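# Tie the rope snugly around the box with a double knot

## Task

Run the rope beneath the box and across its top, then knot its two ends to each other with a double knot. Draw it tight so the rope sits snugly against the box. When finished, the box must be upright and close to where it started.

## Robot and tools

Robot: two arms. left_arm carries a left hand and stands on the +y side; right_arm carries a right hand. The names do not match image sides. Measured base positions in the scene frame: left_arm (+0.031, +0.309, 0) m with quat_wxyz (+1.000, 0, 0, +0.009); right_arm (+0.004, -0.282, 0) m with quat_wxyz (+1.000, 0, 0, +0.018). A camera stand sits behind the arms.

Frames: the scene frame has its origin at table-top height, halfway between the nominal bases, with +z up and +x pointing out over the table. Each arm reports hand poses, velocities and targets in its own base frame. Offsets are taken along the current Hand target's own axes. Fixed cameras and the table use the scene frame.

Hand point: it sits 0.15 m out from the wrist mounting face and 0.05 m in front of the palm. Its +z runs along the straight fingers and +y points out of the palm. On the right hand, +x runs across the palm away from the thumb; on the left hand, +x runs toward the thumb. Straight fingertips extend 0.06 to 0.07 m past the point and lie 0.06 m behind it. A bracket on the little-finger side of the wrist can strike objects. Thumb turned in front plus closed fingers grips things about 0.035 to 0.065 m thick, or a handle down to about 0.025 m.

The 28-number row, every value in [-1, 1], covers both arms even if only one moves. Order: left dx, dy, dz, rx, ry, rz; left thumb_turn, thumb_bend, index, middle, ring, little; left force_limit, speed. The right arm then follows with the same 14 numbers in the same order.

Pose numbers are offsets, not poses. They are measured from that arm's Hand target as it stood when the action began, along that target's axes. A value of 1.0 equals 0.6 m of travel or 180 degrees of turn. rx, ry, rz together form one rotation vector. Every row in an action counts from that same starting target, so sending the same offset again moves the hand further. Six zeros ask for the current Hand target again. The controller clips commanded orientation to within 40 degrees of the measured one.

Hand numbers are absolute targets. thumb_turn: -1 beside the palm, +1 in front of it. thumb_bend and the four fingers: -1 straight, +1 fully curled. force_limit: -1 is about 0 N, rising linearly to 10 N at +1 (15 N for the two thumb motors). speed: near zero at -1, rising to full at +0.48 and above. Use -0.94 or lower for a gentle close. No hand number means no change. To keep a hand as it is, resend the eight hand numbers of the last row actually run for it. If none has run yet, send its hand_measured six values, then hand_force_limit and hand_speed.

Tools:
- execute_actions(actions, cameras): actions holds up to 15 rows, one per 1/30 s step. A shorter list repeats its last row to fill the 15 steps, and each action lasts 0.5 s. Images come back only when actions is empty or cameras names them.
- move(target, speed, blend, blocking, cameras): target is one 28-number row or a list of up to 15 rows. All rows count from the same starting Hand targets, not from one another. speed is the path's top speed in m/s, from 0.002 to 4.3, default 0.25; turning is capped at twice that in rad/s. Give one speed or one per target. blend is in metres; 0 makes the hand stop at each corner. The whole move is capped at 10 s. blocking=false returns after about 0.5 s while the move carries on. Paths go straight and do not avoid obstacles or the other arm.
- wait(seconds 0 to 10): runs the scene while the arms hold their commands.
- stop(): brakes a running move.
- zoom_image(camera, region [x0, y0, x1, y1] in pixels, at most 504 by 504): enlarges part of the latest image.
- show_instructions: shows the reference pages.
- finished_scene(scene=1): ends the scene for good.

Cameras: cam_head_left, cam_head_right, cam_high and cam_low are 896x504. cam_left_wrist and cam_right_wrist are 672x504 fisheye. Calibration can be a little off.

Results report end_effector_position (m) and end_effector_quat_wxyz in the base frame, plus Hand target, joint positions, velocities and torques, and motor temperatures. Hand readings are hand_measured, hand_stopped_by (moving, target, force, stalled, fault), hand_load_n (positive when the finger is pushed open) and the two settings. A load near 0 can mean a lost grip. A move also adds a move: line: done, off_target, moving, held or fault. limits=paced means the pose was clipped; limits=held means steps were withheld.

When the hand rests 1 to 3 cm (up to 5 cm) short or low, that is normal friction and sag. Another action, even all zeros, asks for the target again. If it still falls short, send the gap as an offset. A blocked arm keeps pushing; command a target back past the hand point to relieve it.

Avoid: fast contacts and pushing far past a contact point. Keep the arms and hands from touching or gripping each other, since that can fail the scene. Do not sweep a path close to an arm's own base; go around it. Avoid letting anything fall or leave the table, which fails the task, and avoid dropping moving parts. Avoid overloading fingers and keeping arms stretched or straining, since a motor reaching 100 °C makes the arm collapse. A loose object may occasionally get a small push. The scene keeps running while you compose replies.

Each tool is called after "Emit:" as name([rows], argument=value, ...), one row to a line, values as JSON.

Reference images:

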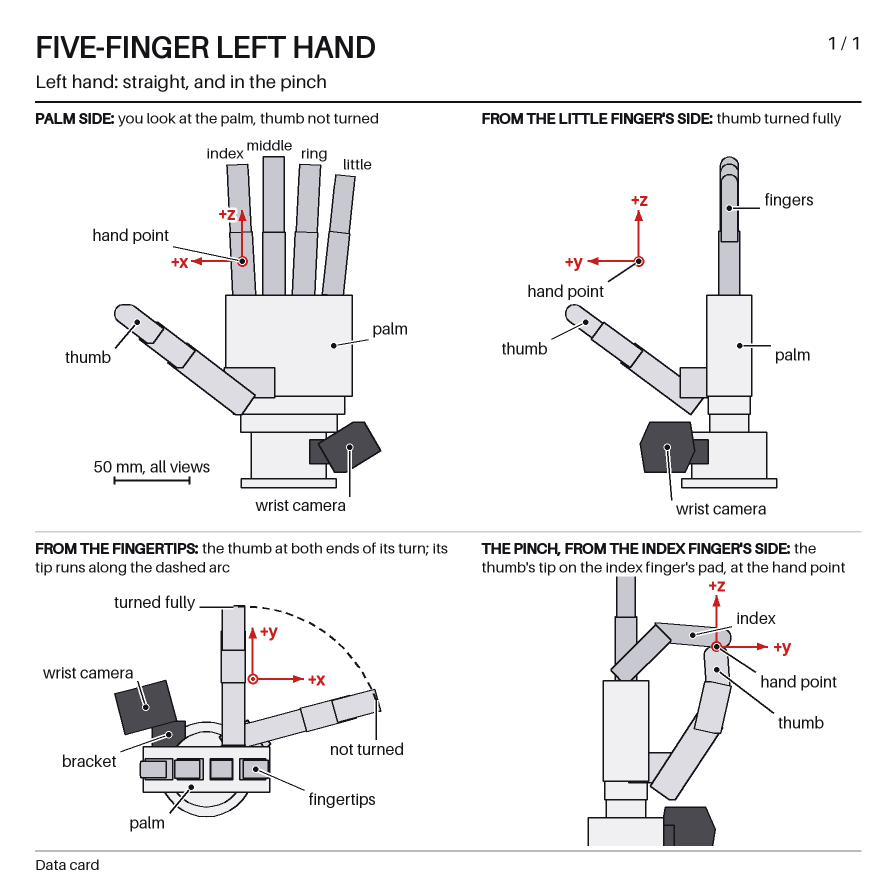

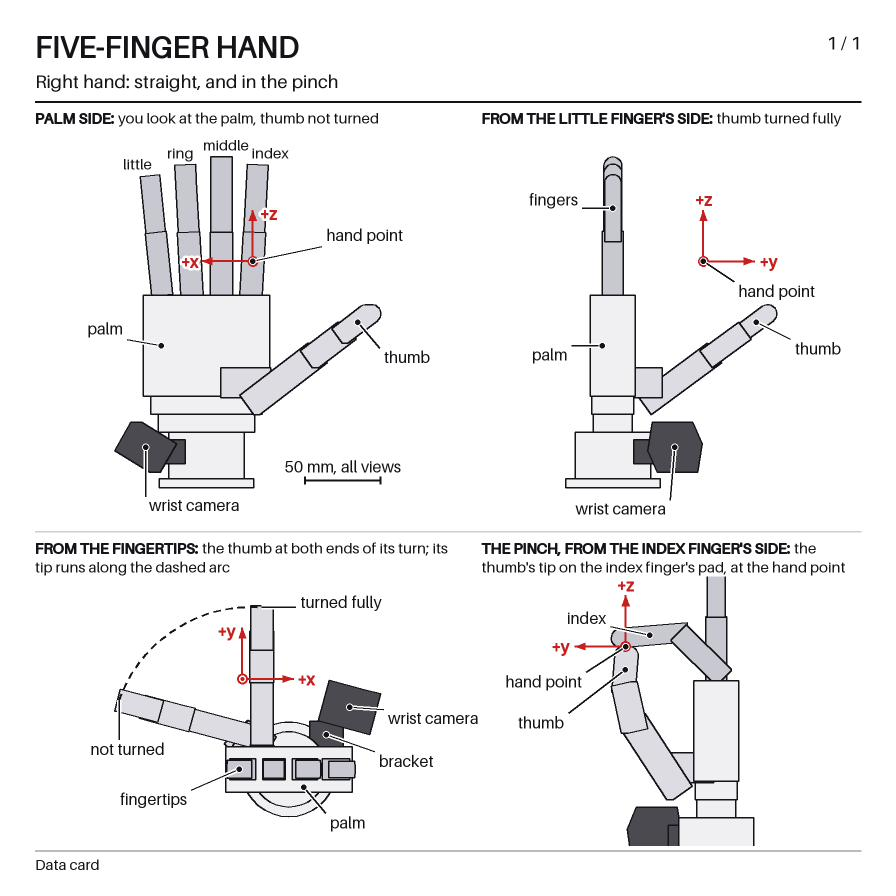

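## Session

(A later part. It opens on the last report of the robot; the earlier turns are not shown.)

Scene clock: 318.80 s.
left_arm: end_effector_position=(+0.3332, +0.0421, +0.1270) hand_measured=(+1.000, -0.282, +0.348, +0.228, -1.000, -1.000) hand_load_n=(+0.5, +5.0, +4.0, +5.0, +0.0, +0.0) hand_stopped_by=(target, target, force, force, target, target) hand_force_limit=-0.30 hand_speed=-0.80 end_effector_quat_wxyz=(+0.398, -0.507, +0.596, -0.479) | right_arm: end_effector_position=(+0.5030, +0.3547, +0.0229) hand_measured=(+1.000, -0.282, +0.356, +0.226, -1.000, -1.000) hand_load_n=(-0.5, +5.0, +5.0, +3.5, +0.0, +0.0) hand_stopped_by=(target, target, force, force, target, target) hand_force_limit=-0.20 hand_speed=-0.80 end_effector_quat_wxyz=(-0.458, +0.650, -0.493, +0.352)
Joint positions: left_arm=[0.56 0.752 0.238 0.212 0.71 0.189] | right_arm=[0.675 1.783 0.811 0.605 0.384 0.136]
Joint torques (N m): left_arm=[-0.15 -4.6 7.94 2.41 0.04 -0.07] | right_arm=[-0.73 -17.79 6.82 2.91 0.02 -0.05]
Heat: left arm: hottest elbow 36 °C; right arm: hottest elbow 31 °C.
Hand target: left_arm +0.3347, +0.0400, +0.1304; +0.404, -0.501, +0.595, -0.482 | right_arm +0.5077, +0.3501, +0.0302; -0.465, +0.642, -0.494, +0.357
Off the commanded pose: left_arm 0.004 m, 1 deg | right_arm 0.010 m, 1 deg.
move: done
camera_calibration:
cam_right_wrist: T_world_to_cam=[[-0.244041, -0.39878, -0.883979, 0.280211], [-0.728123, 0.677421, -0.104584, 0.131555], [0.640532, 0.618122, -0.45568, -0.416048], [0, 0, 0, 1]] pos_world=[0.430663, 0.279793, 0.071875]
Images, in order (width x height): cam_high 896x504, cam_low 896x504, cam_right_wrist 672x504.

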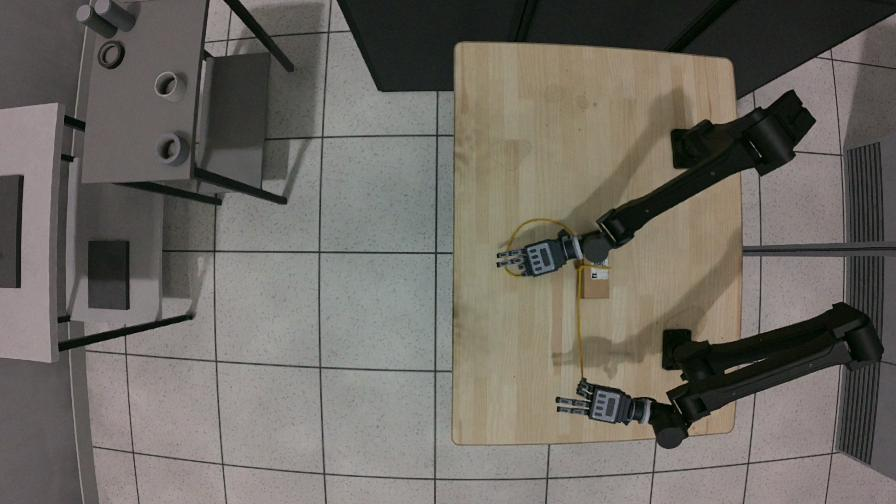

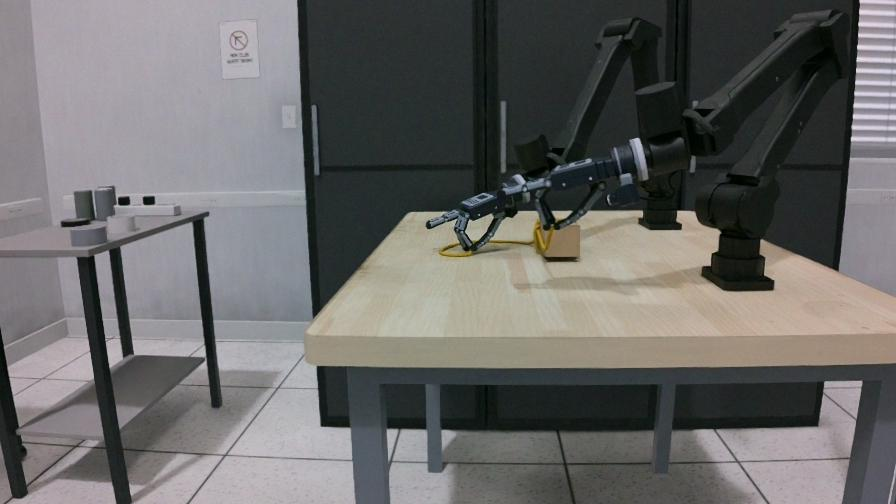

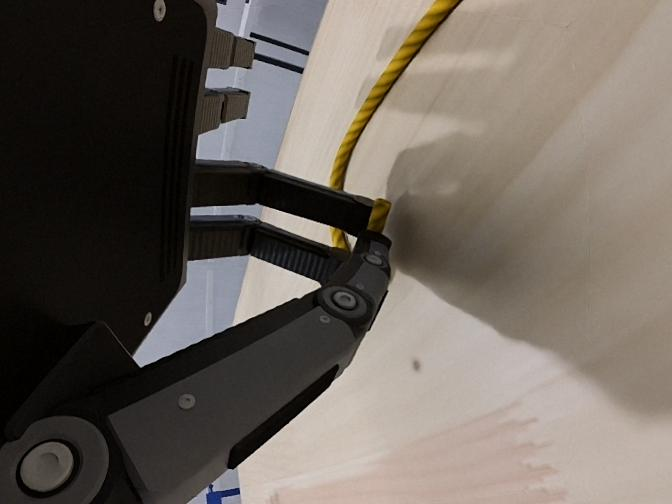

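Emit:
move(target=[0,0,0,0,0,0,1,-0.28,0.35,0.35,-1,-1,-0.3,-0.8,0.0462,0.007,-0.0202,0,0,0,1,-0.28,0.36,0.36,-1,-1,-0.2,-0.8], speed=0.06, cameras=["cam_high","cam_low","cam_right_wrist"])

Emit:
zoom_image(camera="cam_high", region=[460, 180, 640, 320])

Emit:
zoom_image(camera="cam_low", region=[400, 180, 600, 280])

Scene clock: 320.83 s.
left_arm: end_effector_position=(+0.3332, +0.0421, +0.1270) hand_measured=(+1.000, -0.282, +0.348, +0.228, -1.000, -1.000) hand_load_n=(+0.0, +5.0, +4.0, +5.0, +0.0, +0.0) hand_stopped_by=(target, target, force, force, target, target) hand_force_limit=-0.30 hand_speed=-0.80 end_effector_quat_wxyz=(+0.398, -0.507, +0.596, -0.479) | right_arm: end_effector_position=(+0.4983, +0.3252, +0.0229) hand_measured=(+1.000, -0.282, +0.356, +0.226, -1.000, -1.000) hand_load_n=(-0.5, +5.0, +5.0, +3.5, +0.0, +0.0) hand_stopped_by=(target, target, force, force, target, target) hand_force_limit=-0.20 hand_speed=-0.80 end_effector_quat_wxyz=(-0.459, +0.649, -0.495, +0.350)
Joint positions: left_arm=[0.56 0.752 0.238 0.212 0.71 0.189] | right_arm=[0.627 1.745 0.747 0.638 0.339 0.125]
Joint torques (N m): left_arm=[-0.15 -4.66 7.94 2.41 0.04 -0.07] | right_arm=[-0.62 -16.79 6.6 3 -0.01 -0.09]
Heat: left arm: hottest elbow 36 °C; right arm: hottest elbow 30 °C.
Hand target: left_arm +0.3347, +0.0400, +0.1304; +0.404, -0.501, +0.595, -0.482 | right_arm +0.5023, +0.3200, +0.0298; -0.465, +0.643, -0.493, +0.356
Off the commanded pose: left_arm 0.004 m, 1 deg | right_arm 0.010 m, 1 deg.
move: done
camera_calibration:
cam_right_wrist: T_world_to_cam=[[-0.246601, -0.392688, -0.885993, 0.266688], [-0.727053, 0.679439, -0.098777, 0.146717], [0.640767, 0.619806, -0.453055, -0.395516], [0, 0, 0, 1]] pos_world=[0.42587, 0.250183, 0.0715857]
Images, in order (width x height): cam_high 896x504, cam_low 896x504, cam_right_wrist 672x504.

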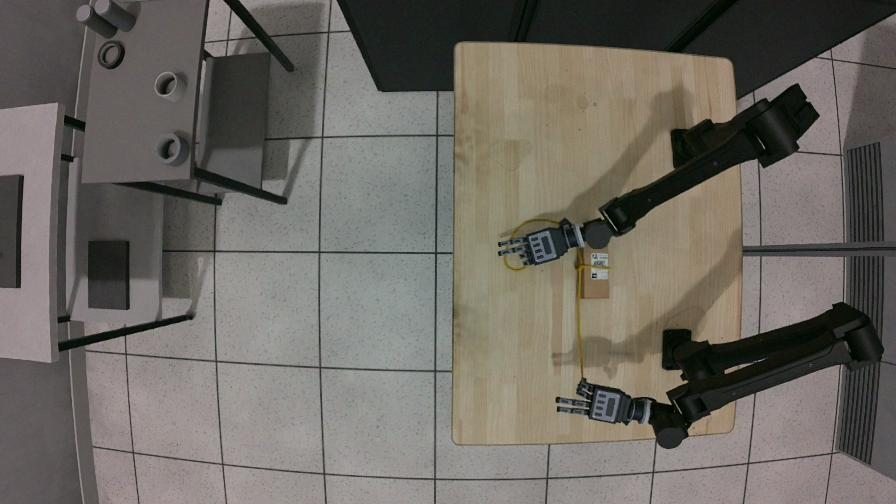

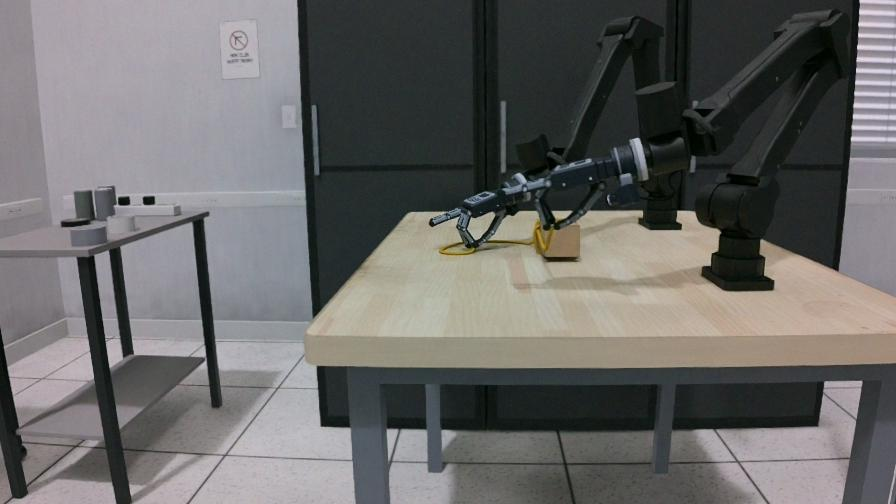

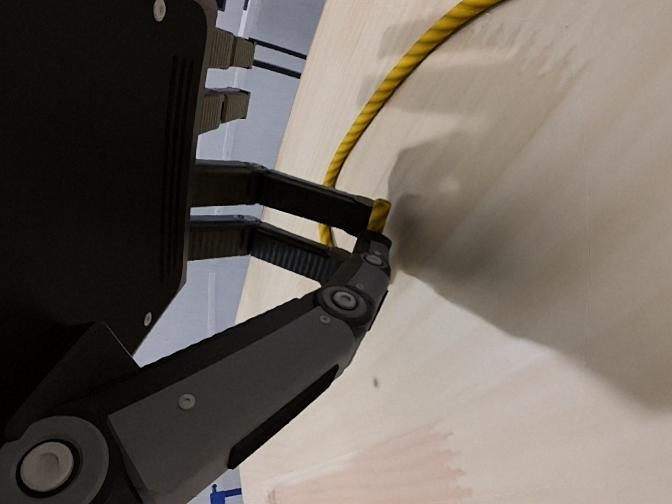

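Scaled by 2.800 from the camera's 896x504 image, which has a finer 1280x720 frame.

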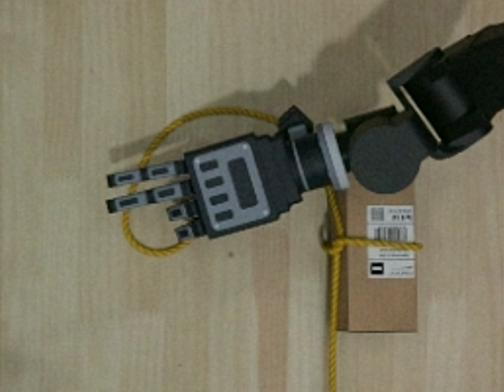

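Scaled by 2.520 from the camera's 896x504 image, which has a finer 1280x720 frame.

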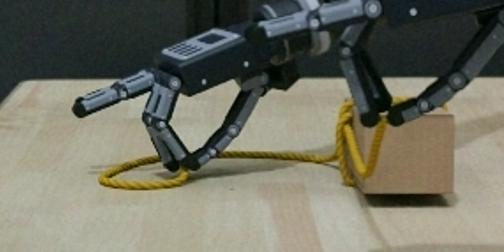

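Emit:
move([
  [0,0,0,0,0,0,1,-0.28,0.35,0.35,-1,-1,-0.3,-0.8,0,0,0,0,0,0,1,-0.28,-0.12,-0.12,-1,-1,-0.3,-0.5],
  [0,0,0,0,0,0,1,-0.28,0.35,0.35,-1,-1,-0.3,-0.8,0,-0.1606,-0.0445,0,0,0,1,-0.28,-0.12,-0.12,-1,-1,-0.3,-0.5],
], speed=0.1, cameras=["cam_high","cam_right_wrist"])

Emit:
zoom_image(camera="cam_right_wrist", region=[200, 0, 672, 504])

Scene clock: 323.33 s.
left_arm: end_effector_position=(+0.3332, +0.0421, +0.1270) hand_measured=(+1.000, -0.282, +0.348, +0.228, -1.000, -1.000) hand_load_n=(+0.0, +5.0, +4.0, +5.0, +0.0, +0.0) hand_stopped_by=(target, target, force, force, target, target) hand_force_limit=-0.30 hand_speed=-0.80 end_effector_quat_wxyz=(+0.398, -0.507, +0.596, -0.479) | right_arm: end_effector_position=(+0.4891, +0.3177, +0.1087) hand_measured=(+1.000, -0.280, -0.120, -0.120, -1.000, -1.000) hand_load_n=(+0.0, +0.5, +0.0, +0.0, +0.0, +0.0) hand_stopped_by=(target, target, target, target, target, target) hand_force_limit=-0.30 hand_speed=-0.50 end_effector_quat_wxyz=(-0.455, +0.653, -0.495, +0.349)
Joint positions: left_arm=[0.56 0.752 0.238 0.212 0.71 0.189] | right_arm=[0.625 1.508 0.781 0.355 0.335 0.122]
Joint torques (N m): left_arm=[-0.09 -4.66 7.95 2.41 0.04 -0.07] | right_arm=[-0.85 -14.33 12.85 1.8 0 -0.11]
Heat: left arm: hottest elbow 36 °C; right arm: hottest elbow 30 °C.
Hand target: left_arm +0.3347, +0.0400, +0.1304; +0.404, -0.501, +0.595, -0.482 | right_arm +0.5070, +0.3212, +0.1296; -0.465, +0.643, -0.493, +0.356
Off the commanded pose: left_arm 0.004 m, 1 deg | right_arm 0.028 m, 2 deg.
move: off_target (right_arm)
camera_calibration:
cam_right_wrist: T_world_to_cam=[[-0.253744, -0.400167, -0.880613, 0.342842], [-0.729693, 0.676817, -0.0973013, 0.155605], [0.634951, 0.617888, -0.463737, -0.341512], [0, 0, 0, 1]] pos_world=[0.417381, 0.242895, 0.15868]
Images, in order (width x height): cam_high 896x504, cam_right_wrist 672x504.

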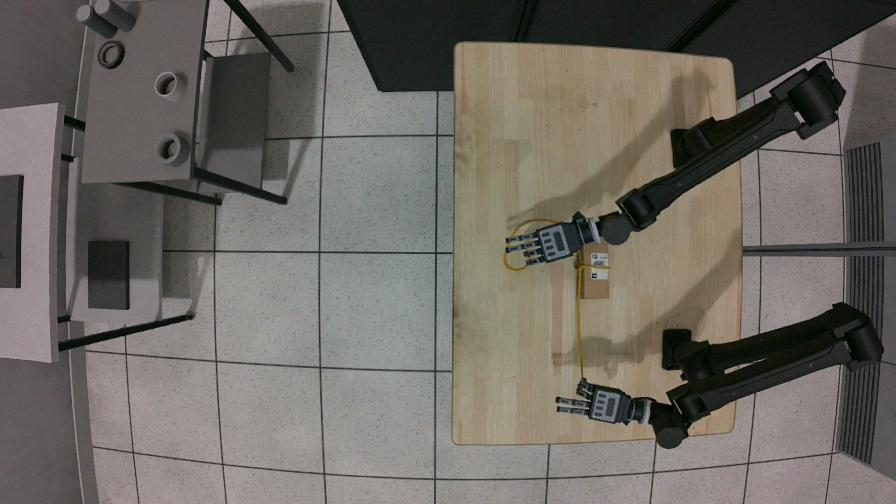

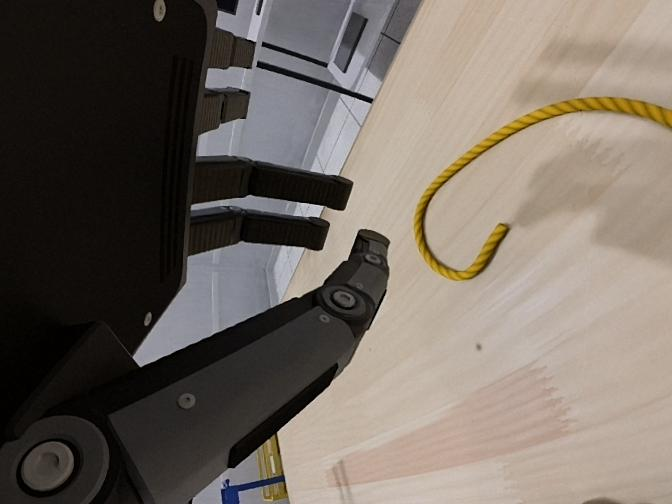

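Scaled by 1.000.

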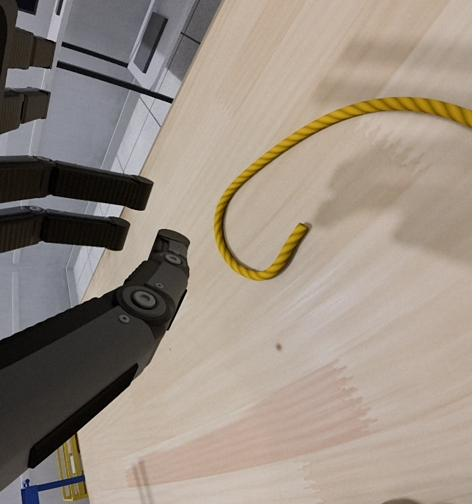

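Emit:
move([
  [0,0,0,0,0,0,1,-0.28,0.35,0.35,-1,-1,-0.3,-0.8,0.3,-0.15,-0.08,0,0,0,1,-0.28,-0.12,-0.12,-1,-1,-0.3,-0.5],
  [0.1768,-0.1182,0.1417,0,0.1901,0.0404,1,-0.28,0.35,0.35,-1,-1,-0.3,-0.8,0.3,-0.15,-0.08,0,0,0,1,-0.28,-0.12,-0.12,-1,-1,-0.3,-0.5],
  [0.3272,-0.0833,0.2995,0,0.3532,0.0751,1,-0.28,0.35,0.35,-1,-1,-0.3,-0.8,0.3,-0.15,-0.08,0,0,0,1,-0.28,-0.12,-0.12,-1,-1,-0.3,-0.5],
], speed=[0.25,0.15,0.15], blend=[0.0,0.03,0], cameras=["cam_high","cam_low","cam_left_wrist"])

Emit:
zoom_image(camera="cam_high", region=[460, 180, 640, 320])

Scene clock: 330.80 s.
left_arm: end_effector_position=(+0.4703, -0.1817, +0.1320) hand_measured=(+1.000, -0.282, +0.348, +0.228, -1.000, -1.000) hand_load_n=(+0.0, +5.0, +4.0, +5.5, +0.0, +0.0) hand_stopped_by=(target, target, force, force, target, target) hand_force_limit=-0.30 hand_speed=-0.80 end_effector_quat_wxyz=(+0.075, -0.116, +0.770, -0.623) | right_arm: end_effector_position=(+0.5202, +0.1442, +0.2001) hand_measured=(+1.000, -0.280, -0.120, -0.120, -1.000, -1.000) hand_load_n=(+0.0, +0.0, +0.0, +0.0, +0.0, -0.5) hand_stopped_by=(target, target, target, target, target, target) hand_force_limit=-0.30 hand_speed=-0.50 end_effector_quat_wxyz=(-0.454, +0.652, -0.503, +0.342)
Joint positions: left_arm=[-0.004 1.578 0.93 -0.03 1.225 0.62] | right_arm=[0.19 1.243 0.813 0.066 -0.073 -0.016]
Joint torques (N m): left_arm=[-0.09 -14.27 10.84 0.85 0.65 0.11] | right_arm=[-0.5 -11.4 15.12 1.87 -0.11 -0.12]
Heat: left arm: hottest elbow 36 °C; right arm: hottest elbow 31 °C.
Hand target: left_arm +0.4842, -0.1856, +0.1423; +0.082, -0.102, +0.770, -0.625 | right_arm +0.5368, +0.1427, +0.2299; -0.465, +0.643, -0.493, +0.356
Off the commanded pose: left_arm 0.018 m, 2 deg | right_arm 0.034 m, 3 deg.
move: off_target (left_arm, right_arm)
camera_calibration:
cam_left_wrist: T_world_to_cam=[[-0.141238, -0.278658, 0.949948, -0.107448], [-0.966501, 0.246535, -0.0713801, 0.515122], [-0.214305, -0.928208, -0.304143, 0.0876049], [0, 0, 0, 1]] pos_world=[0.501465, -0.0756215, 0.165484]
Images, in order (width x height): cam_high 896x504, cam_low 896x504, cam_left_wrist 672x504.

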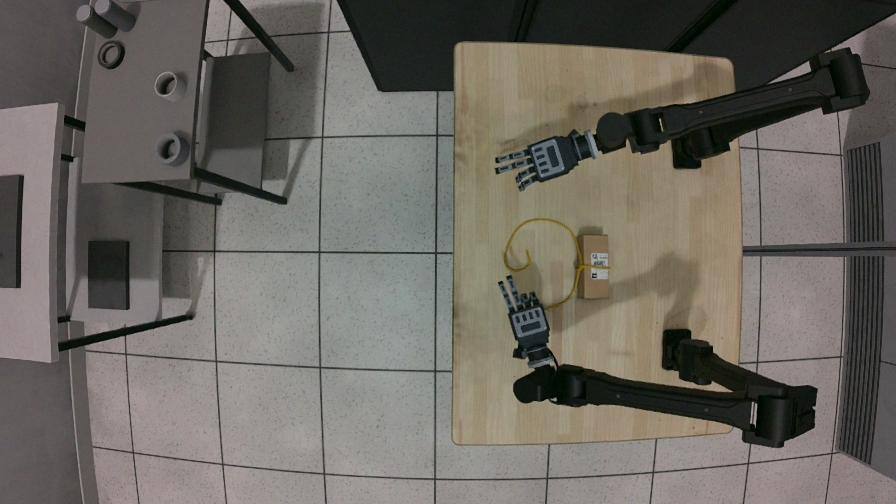

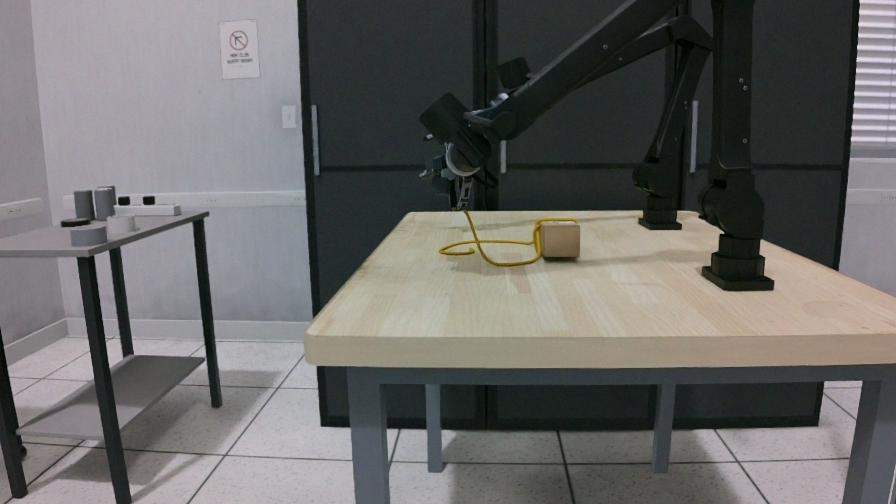

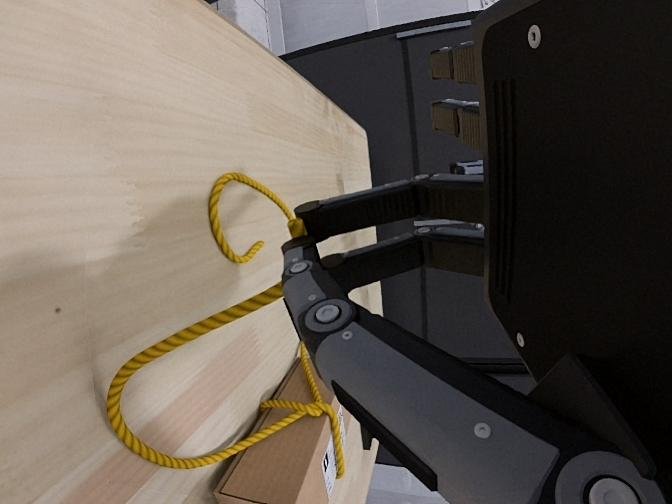

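Scaled by 2.800 from the camera's 896x504 image, which has a finer 1280x720 frame.

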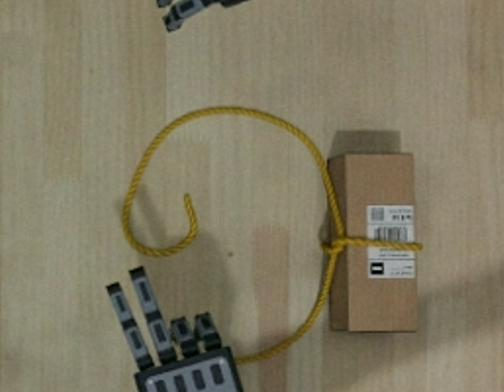

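Emit:
move(target=[0.0132,0.0617,0.1858,0,0,0,1,-0.28,0.35,0.35,-1,-1,-0.3,-0.8,0,0,0,0,0,0,1,-0.28,-0.12,-0.12,-1,-1,-0.3,-0.5], speed=0.12, cameras=["cam_high","cam_low","cam_left_wrist"])

Emit:
zoom_image(camera="cam_high", region=[460, 180, 640, 320])

Scene clock: 333.67 s.
left_arm: end_effector_position=(+0.4855, -0.2794, +0.0720) hand_measured=(+1.000, -0.282, +0.348, +0.228, -1.000, -1.000) hand_load_n=(+0.5, +5.0, +4.0, +5.0, +0.0, -0.5) hand_stopped_by=(target, target, force, force, target, target) hand_force_limit=-0.30 hand_speed=-0.80 end_effector_quat_wxyz=(+0.067, -0.113, +0.775, -0.618) | right_arm: end_effector_position=(+0.5202, +0.1442, +0.2001) hand_measured=(+1.000, -0.280, -0.120, -0.120, -1.000, -1.000) hand_load_n=(+0.0, +0.0, +0.0, +0.0, +0.0, +0.0) hand_stopped_by=(target, target, target, target, target, target) hand_force_limit=-0.30 hand_speed=-0.50 end_effector_quat_wxyz=(-0.454, +0.652, -0.503, +0.342)
Joint positions: left_arm=[-0.209 1.762 0.932 0.35 1.059 0.389] | right_arm=[0.19 1.243 0.813 0.066 -0.073 -0.016]
Joint torques (N m): left_arm=[0.26 -16.26 9.66 2.14 0.23 -0.05] | right_arm=[-0.38 -11.46 15.12 1.83 -0.11 -0.11]
Heat: left arm: hottest elbow 36 °C; right arm: hottest elbow 31 °C.
Hand target: left_arm +0.5027, -0.2856, +0.0828; +0.082, -0.102, +0.770, -0.624 | right_arm +0.5368, +0.1427, +0.2299; -0.465, +0.643, -0.493, +0.356
Off the commanded pose: left_arm 0.021 m, 2 deg | right_arm 0.034 m, 3 deg.
move: off_target (left_arm, right_arm)
camera_calibration:
cam_left_wrist: T_world_to_cam=[[-0.135721, -0.287278, 0.948183, -0.0805613], [-0.963539, 0.261019, -0.0588359, 0.551316], [-0.230591, -0.921597, -0.31223, -0.00779685], [0, 0, 0, 1]] pos_world=[0.518482, -0.174233, 0.10639]
Images, in order (width x height): cam_high 896x504, cam_low 896x504, cam_left_wrist 672x504.

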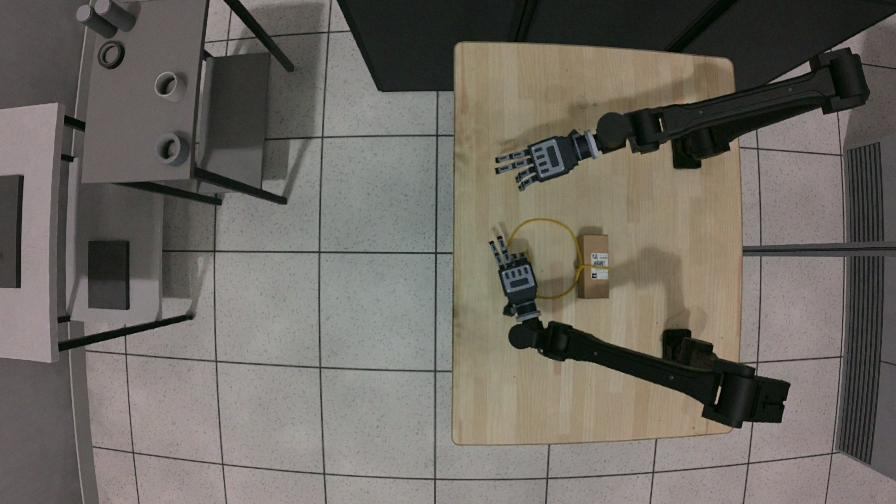

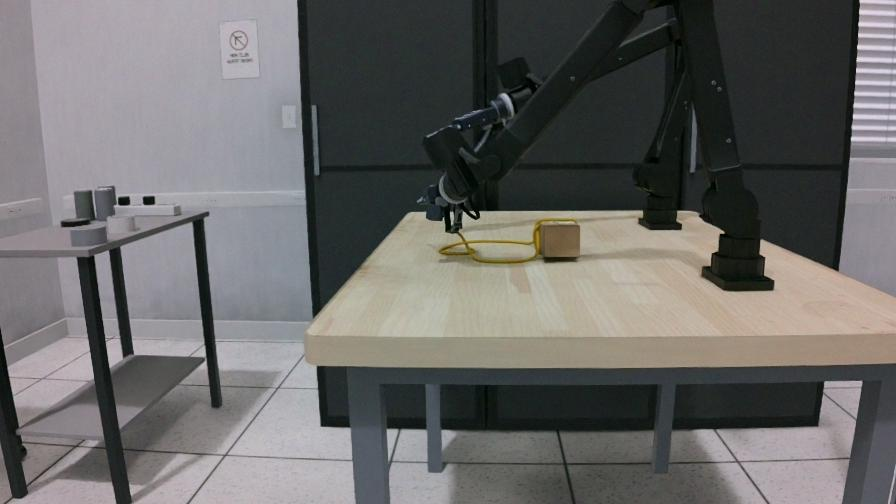

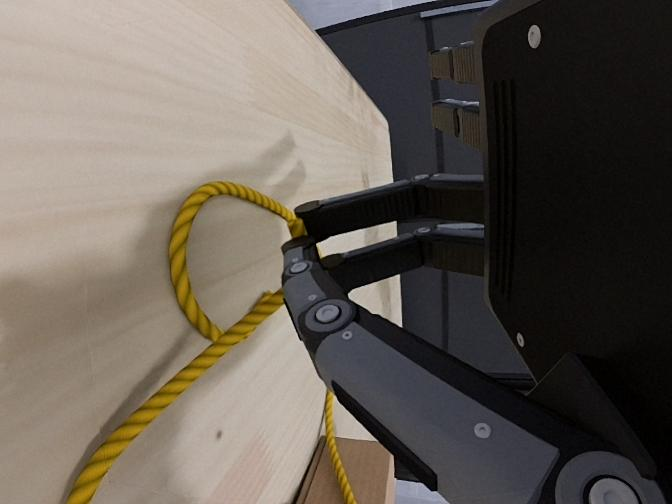

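Scaled by 2.800 from the camera's 896x504 image, which has a finer 1280x720 frame.

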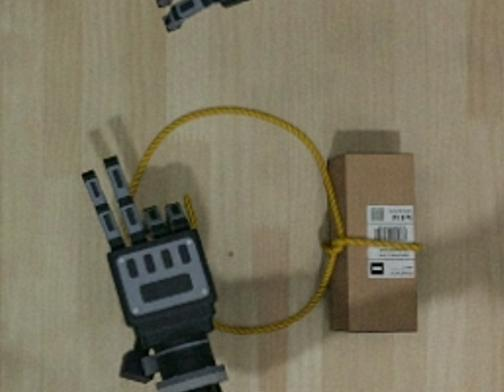

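Emit:
move(target=[0.0168,0.0747,0.0173,0,0,0,1,-0.28,0.35,0.35,-1,-1,-0.3,-0.8,0,0,0,0,0,0,1,-0.28,-0.12,-0.12,-1,-1,-0.3,-0.5], speed=0.08, cameras=["cam_left_wrist","cam_low"])

Emit:
zoom_image(camera="cam_low", region=[400, 180, 600, 280])

Scene clock: 338.40 s.
left_arm: end_effector_position=(+0.4970, -0.2849, +0.0435) hand_measured=(+1.000, -0.282, +0.348, +0.228, -1.000, -1.000) hand_load_n=(+0.0, +5.0, +4.0, +5.5, +0.0, +0.0) hand_stopped_by=(target, target, force, force, target, target) hand_force_limit=-0.30 hand_speed=-0.80 end_effector_quat_wxyz=(+0.086, -0.101, +0.770, -0.624) | right_arm: end_effector_position=(+0.5202, +0.1442, +0.2001) hand_measured=(+1.000, -0.280, -0.120, -0.120, -1.000, -1.000) hand_load_n=(-0.5, +0.0, +0.0, -0.5, -0.5, +0.0) hand_stopped_by=(target, target, target, target, target, target) hand_force_limit=-0.30 hand_speed=-0.50 end_effector_quat_wxyz=(-0.454, +0.652, -0.503, +0.342)
Joint positions: left_arm=[-0.216 1.848 0.932 0.491 1.048 0.38] | right_arm=[0.19 1.243 0.813 0.066 -0.073 -0.016]
Joint torques (N m): left_arm=[-0.15 -16.73 5.38 2.18 0.19 -0.06] | right_arm=[-0.26 -11.46 15.16 1.85 -0.14 -0.11]
Heat: left arm: hottest elbow 35 °C; right arm: hottest elbow 31 °C.
Hand target: left_arm +0.4931, -0.2891, +0.0369; +0.082, -0.102, +0.770, -0.624 | right_arm +0.5368, +0.1427, +0.2299; -0.465, +0.643, -0.493, +0.356
Off the commanded pose: left_arm 0.009 m, 0 deg | right_arm 0.034 m, 3 deg.
move: off_target (right_arm)
camera_calibration:
cam_left_wrist: T_world_to_cam=[[-0.17719, -0.279048, 0.943788, -0.0304401], [-0.961068, 0.255647, -0.104847, 0.561305], [-0.21202, -0.925622, -0.313482, -0.0293144], [0, 0, 0, 1]] pos_world=[0.527843, -0.179124, 0.0783906]
Images, in order (width x height): cam_low 896x504, cam_left_wrist 672x504.

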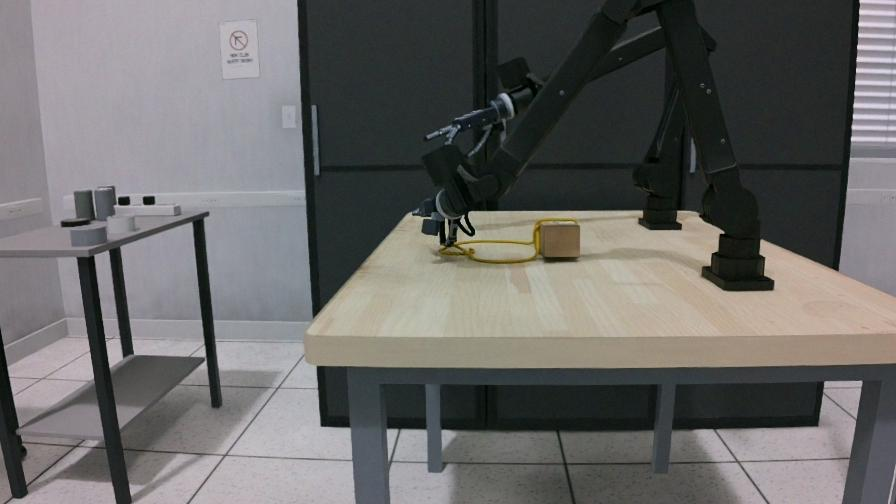

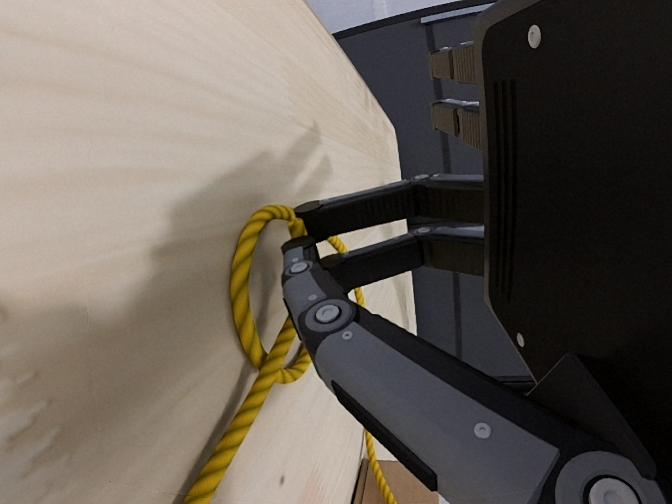

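Scaled by 2.520 from the camera's 896x504 image, which has a finer 1280x720 frame.

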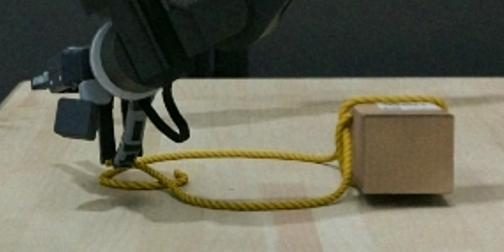

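Emit:
move(target=[0.033,0.031,-0.006,0,0,0,1,-0.28,0.35,0.35,-1,-1,-0.3,-0.8,0,0,0,0,0,0,1,-0.28,-0.12,-0.12,-1,-1,-0.3,-0.5], speed=0.08, cameras=["cam_left_wrist","cam_low"])

Emit:
zoom_image(camera="cam_low", region=[400, 180, 600, 280])

Scene clock: 339.57 s.
left_arm: end_effector_position=(+0.4769, -0.2832, +0.0278) hand_measured=(+1.000, -0.282, +0.348, +0.228, -1.000, -1.000) hand_load_n=(+0.0, +4.5, +4.0, +5.5, +0.0, +0.0) hand_stopped_by=(target, target, force, force, target, target) hand_force_limit=-0.30 hand_speed=-0.80 end_effector_quat_wxyz=(+0.088, -0.100, +0.769, -0.625) | right_arm: end_effector_position=(+0.5202, +0.1442, +0.2001) hand_measured=(+1.000, -0.280, -0.120, -0.120, -1.000, -1.000) hand_load_n=(+0.0, +0.0, +0.0, +0.0, +0.0, +0.0) hand_stopped_by=(target, target, target, target, target, target) hand_force_limit=-0.30 hand_speed=-0.50 end_effector_quat_wxyz=(-0.454, +0.652, -0.503, +0.342)
Joint positions: left_arm=[-0.221 1.852 0.864 0.572 1.043 0.375] | right_arm=[0.19 1.243 0.813 0.066 -0.073 -0.016]
Joint torques (N m): left_arm=[-0.21 -15.85 4.89 2.11 0.18 -0.09] | right_arm=[-0.5 -11.34 15.13 1.85 -0.12 -0.13]
Heat: left arm: hottest elbow 35 °C; right arm: hottest elbow 31 °C.
Hand target: left_arm +0.4721, -0.2872, +0.0194; +0.082, -0.102, +0.770, -0.624 | right_arm +0.5368, +0.1427, +0.2299; -0.465, +0.643, -0.493, +0.356
Off the commanded pose: left_arm 0.010 m, 1 deg | right_arm 0.034 m, 3 deg.
move: off_target (right_arm)
camera_calibration:
cam_left_wrist: T_world_to_cam=[[-0.182588, -0.278351, 0.942964, -0.0159068], [-0.960554, 0.255115, -0.110688, 0.539828], [-0.209754, -0.925979, -0.313953, -0.0380978], [0, 0, 0, 1]] pos_world=[0.507638, -0.177424, 0.0627909]
Images, in order (width x height): cam_low 896x504, cam_left_wrist 672x504.

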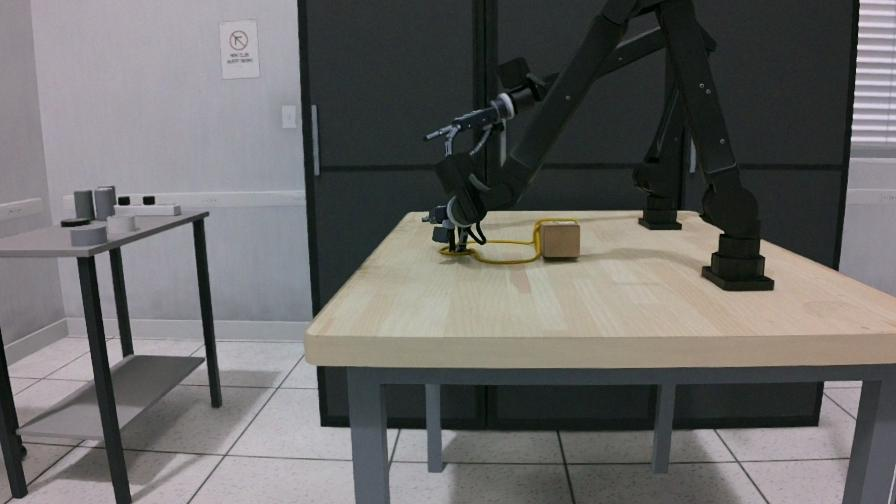

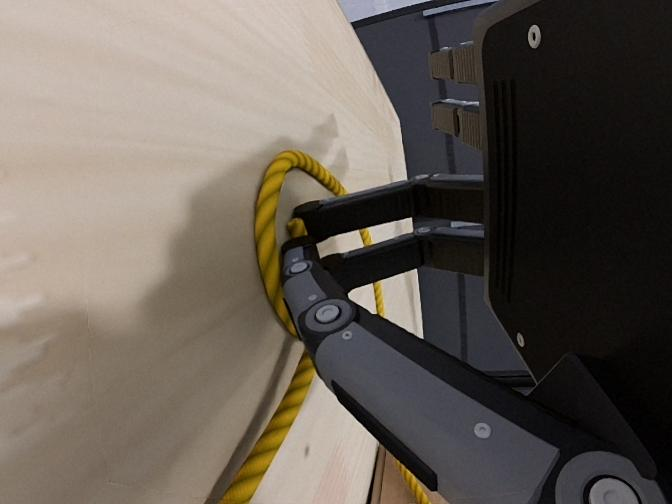

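Scaled by 2.520 from the camera's 896x504 image, which has a finer 1280x720 frame.

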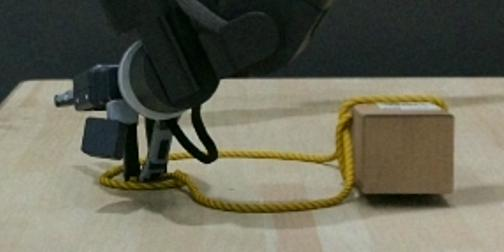

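Emit:
move([
  [0,0,0,0,0,0,1,-0.28,-0.12,-0.12,-1,-1,-0.3,-0.5,0,0,0,0,0,0,1,-0.28,-0.12,-0.12,-1,-1,-0.3,-0.5],
  [0,-0.163,-0.0345,0,0,0,1,-0.28,-0.12,-0.12,-1,-1,-0.3,-0.5,0,0,0,0,0,0,1,-0.28,-0.12,-0.12,-1,-1,-0.3,-0.5],
], speed=0.1, cameras=["cam_left_wrist"])

Scene clock: 342.33 s.
left_arm: end_effector_position=(+0.4597, -0.2796, +0.1020) hand_measured=(+1.000, -0.280, -0.120, -0.120, -1.000, -1.000) hand_load_n=(+0.0, +0.0, +0.0, +0.0, +0.0, -0.5) hand_stopped_by=(target, target, target, target, target, target) hand_force_limit=-0.30 hand_speed=-0.50 end_effector_quat_wxyz=(+0.071, -0.114, +0.773, -0.620) | right_arm: end_effector_position=(+0.5202, +0.1442, +0.2001) hand_measured=(+1.000, -0.280, -0.120, -0.120, -1.000, -1.000) hand_load_n=(+0.0, +0.0, +0.0, +0.0, +0.0, +0.0) hand_stopped_by=(target, target, target, target, target, target) hand_force_limit=-0.30 hand_speed=-0.50 end_effector_quat_wxyz=(-0.454, +0.652, -0.503, +0.342)
Joint positions: left_arm=[-0.221 1.646 0.869 0.323 1.043 0.367] | right_arm=[0.19 1.243 0.813 0.066 -0.073 -0.016]
Joint torques (N m): left_arm=[-0.15 -16.5 10.07 1.11 0.23 -0.01] | right_arm=[-0.32 -11.4 15.1 1.88 -0.12 -0.11]
Heat: left arm: hottest elbow 35 °C; right arm: hottest elbow 31 °C.
Hand target: left_arm +0.4722, -0.2871, +0.1194; +0.082, -0.102, +0.770, -0.624 | right_arm +0.5368, +0.1427, +0.2299; -0.465, +0.643, -0.493, +0.356
Off the commanded pose: left_arm 0.023 m, 2 deg | right_arm 0.034 m, 3 deg.
move: off_target (left_arm, right_arm)
camera_calibration:
cam_left_wrist: T_world_to_cam=[[-0.138762, -0.284504, 0.948579, -0.110348], [-0.96503, 0.253955, -0.0650008, 0.527495], [-0.222403, -0.924426, -0.309794, -0.00927509], [0, 0, 0, 1]] pos_world=[0.491673, -0.173928, 0.136088]
Images, in order (width x height): cam_left_wrist 672x504.

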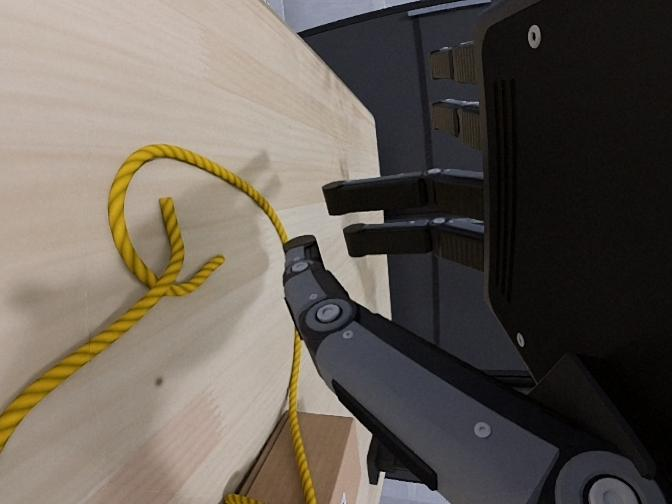

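Emit:
move(target=[0.0032,0.1453,0.0298,0,0,0,1,-0.28,-1,-0.12,-1,-1,-0.3,-0.3,0,0,0,0,0,0,1,-0.28,-0.12,-0.12,-1,-1,-0.3,-0.5], speed=0.1, cameras=["cam_left_wrist"])

Scene clock: 344.97 s.
left_arm: end_effector_position=(+0.4717, -0.2826, +0.0342) hand_measured=(+1.000, -0.280, -1.000, -0.120, -1.000, -1.000) hand_load_n=(+0.0, +0.0, +0.0, +0.0, +0.0, +0.0) hand_stopped_by=(target, target, target, target, target, target) hand_force_limit=-0.30 hand_speed=-0.30 end_effector_quat_wxyz=(+0.081, -0.106, +0.770, -0.624) | right_arm: end_effector_position=(+0.5202, +0.1442, +0.2001) hand_measured=(+1.000, -0.280, -0.120, -0.120, -1.000, -1.000) hand_load_n=(+0.0, +0.0, +0.0, +0.0, +0.0, +0.0) hand_stopped_by=(target, target, target, target, target, target) hand_force_limit=-0.30 hand_speed=-0.50 end_effector_quat_wxyz=(-0.454, +0.652, -0.503, +0.342)
Joint positions: left_arm=[-0.222 1.828 0.856 0.544 1.042 0.367] | right_arm=[0.19 1.243 0.813 0.066 -0.073 -0.016]
Joint torques (N m): left_arm=[-0.15 -16.21 5.38 2.13 0.2 0] | right_arm=[-0.26 -11.58 15.15 1.88 -0.11 -0.1]
Heat: left arm: hottest elbow 35 °C; right arm: hottest elbow 31 °C.
Hand target: left_arm +0.4701, -0.2870, +0.0305; +0.082, -0.102, +0.770, -0.624 | right_arm +0.5368, +0.1427, +0.2299; -0.465, +0.643, -0.493, +0.356
Off the commanded pose: left_arm 0.006 m, 0 deg | right_arm 0.034 m, 3 deg.
move: off_target (right_arm)
camera_calibration:
cam_left_wrist: T_world_to_cam=[[-0.16379, -0.279125, 0.946183, -0.031891], [-0.962959, 0.253501, -0.0919107, 0.535355], [-0.214204, -0.926189, -0.310307, -0.034776], [0, 0, 0, 1]] pos_world=[0.502853, -0.176824, 0.0685884]
Images, in order (width x height): cam_left_wrist 672x504.

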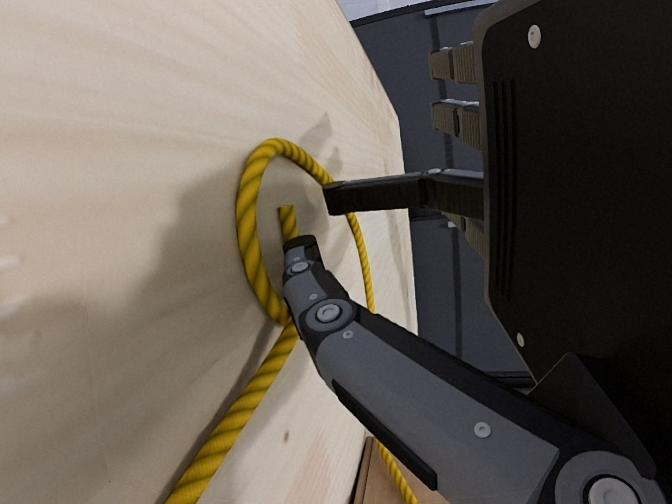

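Emit:
move(target=[0.0002,0.0152,-0.004,0,0,0,1,-0.28,-1,-0.12,-1,-1,-0.3,-0.3,0,0,0,0,0,0,1,-0.28,-0.12,-0.12,-1,-1,-0.3,-0.5], speed=0.08, cameras=["cam_left_wrist"])

Emit:
zoom_image(camera="cam_left_wrist", region=[200, 120, 400, 360])

Scene clock: 346.23 s.
left_arm: end_effector_position=(+0.4705, -0.2824, +0.0279) hand_measured=(+1.000, -0.280, -1.000, -0.120, -1.000, -1.000) hand_load_n=(+0.5, +0.0, +0.0, +0.0, +0.0, +0.0) hand_stopped_by=(target, target, target, target, target, target) hand_force_limit=-0.30 hand_speed=-0.30 end_effector_quat_wxyz=(+0.081, -0.106, +0.770, -0.624) | right_arm: end_effector_position=(+0.5202, +0.1442, +0.2001) hand_measured=(+1.000, -0.280, -0.120, -0.120, -1.000, -1.000) hand_load_n=(+0.0, +0.0, +0.0, +0.0, +0.0, +0.0) hand_stopped_by=(target, target, target, target, target, target) hand_force_limit=-0.30 hand_speed=-0.50 end_effector_quat_wxyz=(-0.454, +0.652, -0.503, +0.342)
Joint positions: left_arm=[-0.222 1.841 0.851 0.564 1.042 0.367] | right_arm=[0.19 1.243 0.813 0.066 -0.073 -0.016]
Joint torques (N m): left_arm=[0.56 -15.91 5.08 2.1 0.43 0.07] | right_arm=[-0.44 -11.63 15.12 1.91 -0.12 -0.11]
Heat: left arm: hottest elbow 35 °C; right arm: hottest elbow 31 °C.
Hand target: left_arm +0.4689, -0.2829, +0.0220; +0.082, -0.102, +0.770, -0.624 | right_arm +0.5368, +0.1427, +0.2299; -0.465, +0.643, -0.493, +0.356
Off the commanded pose: left_arm 0.006 m, 0 deg | right_arm 0.034 m, 3 deg.
move: off_target (right_arm)
camera_calibration:
cam_left_wrist: T_world_to_cam=[[-0.164222, -0.278884, 0.946179, -0.0258109], [-0.96284, 0.253808, -0.092305, 0.533589], [-0.214405, -0.926178, -0.310202, -0.0367063], [0, 0, 0, 1]] pos_world=[0.501653, -0.176624, 0.0622883]
Images, in order (width x height): cam_left_wrist 672x504.

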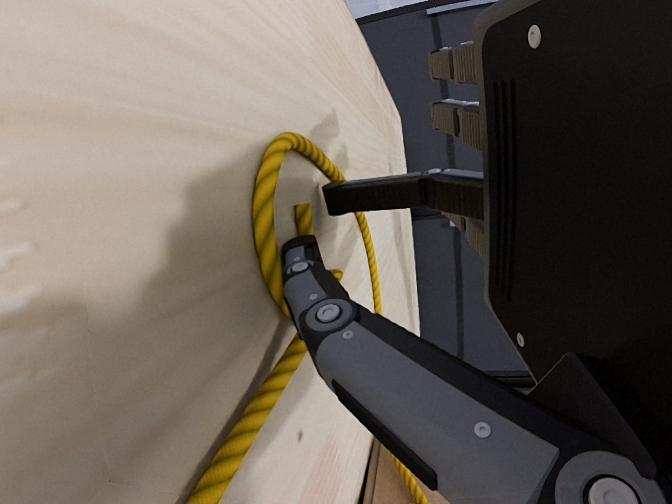

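Scaled by 2.100 from the camera's 672x504 image, which has a finer 960x720 frame.

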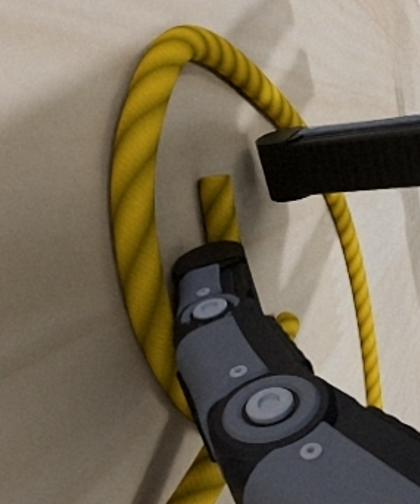

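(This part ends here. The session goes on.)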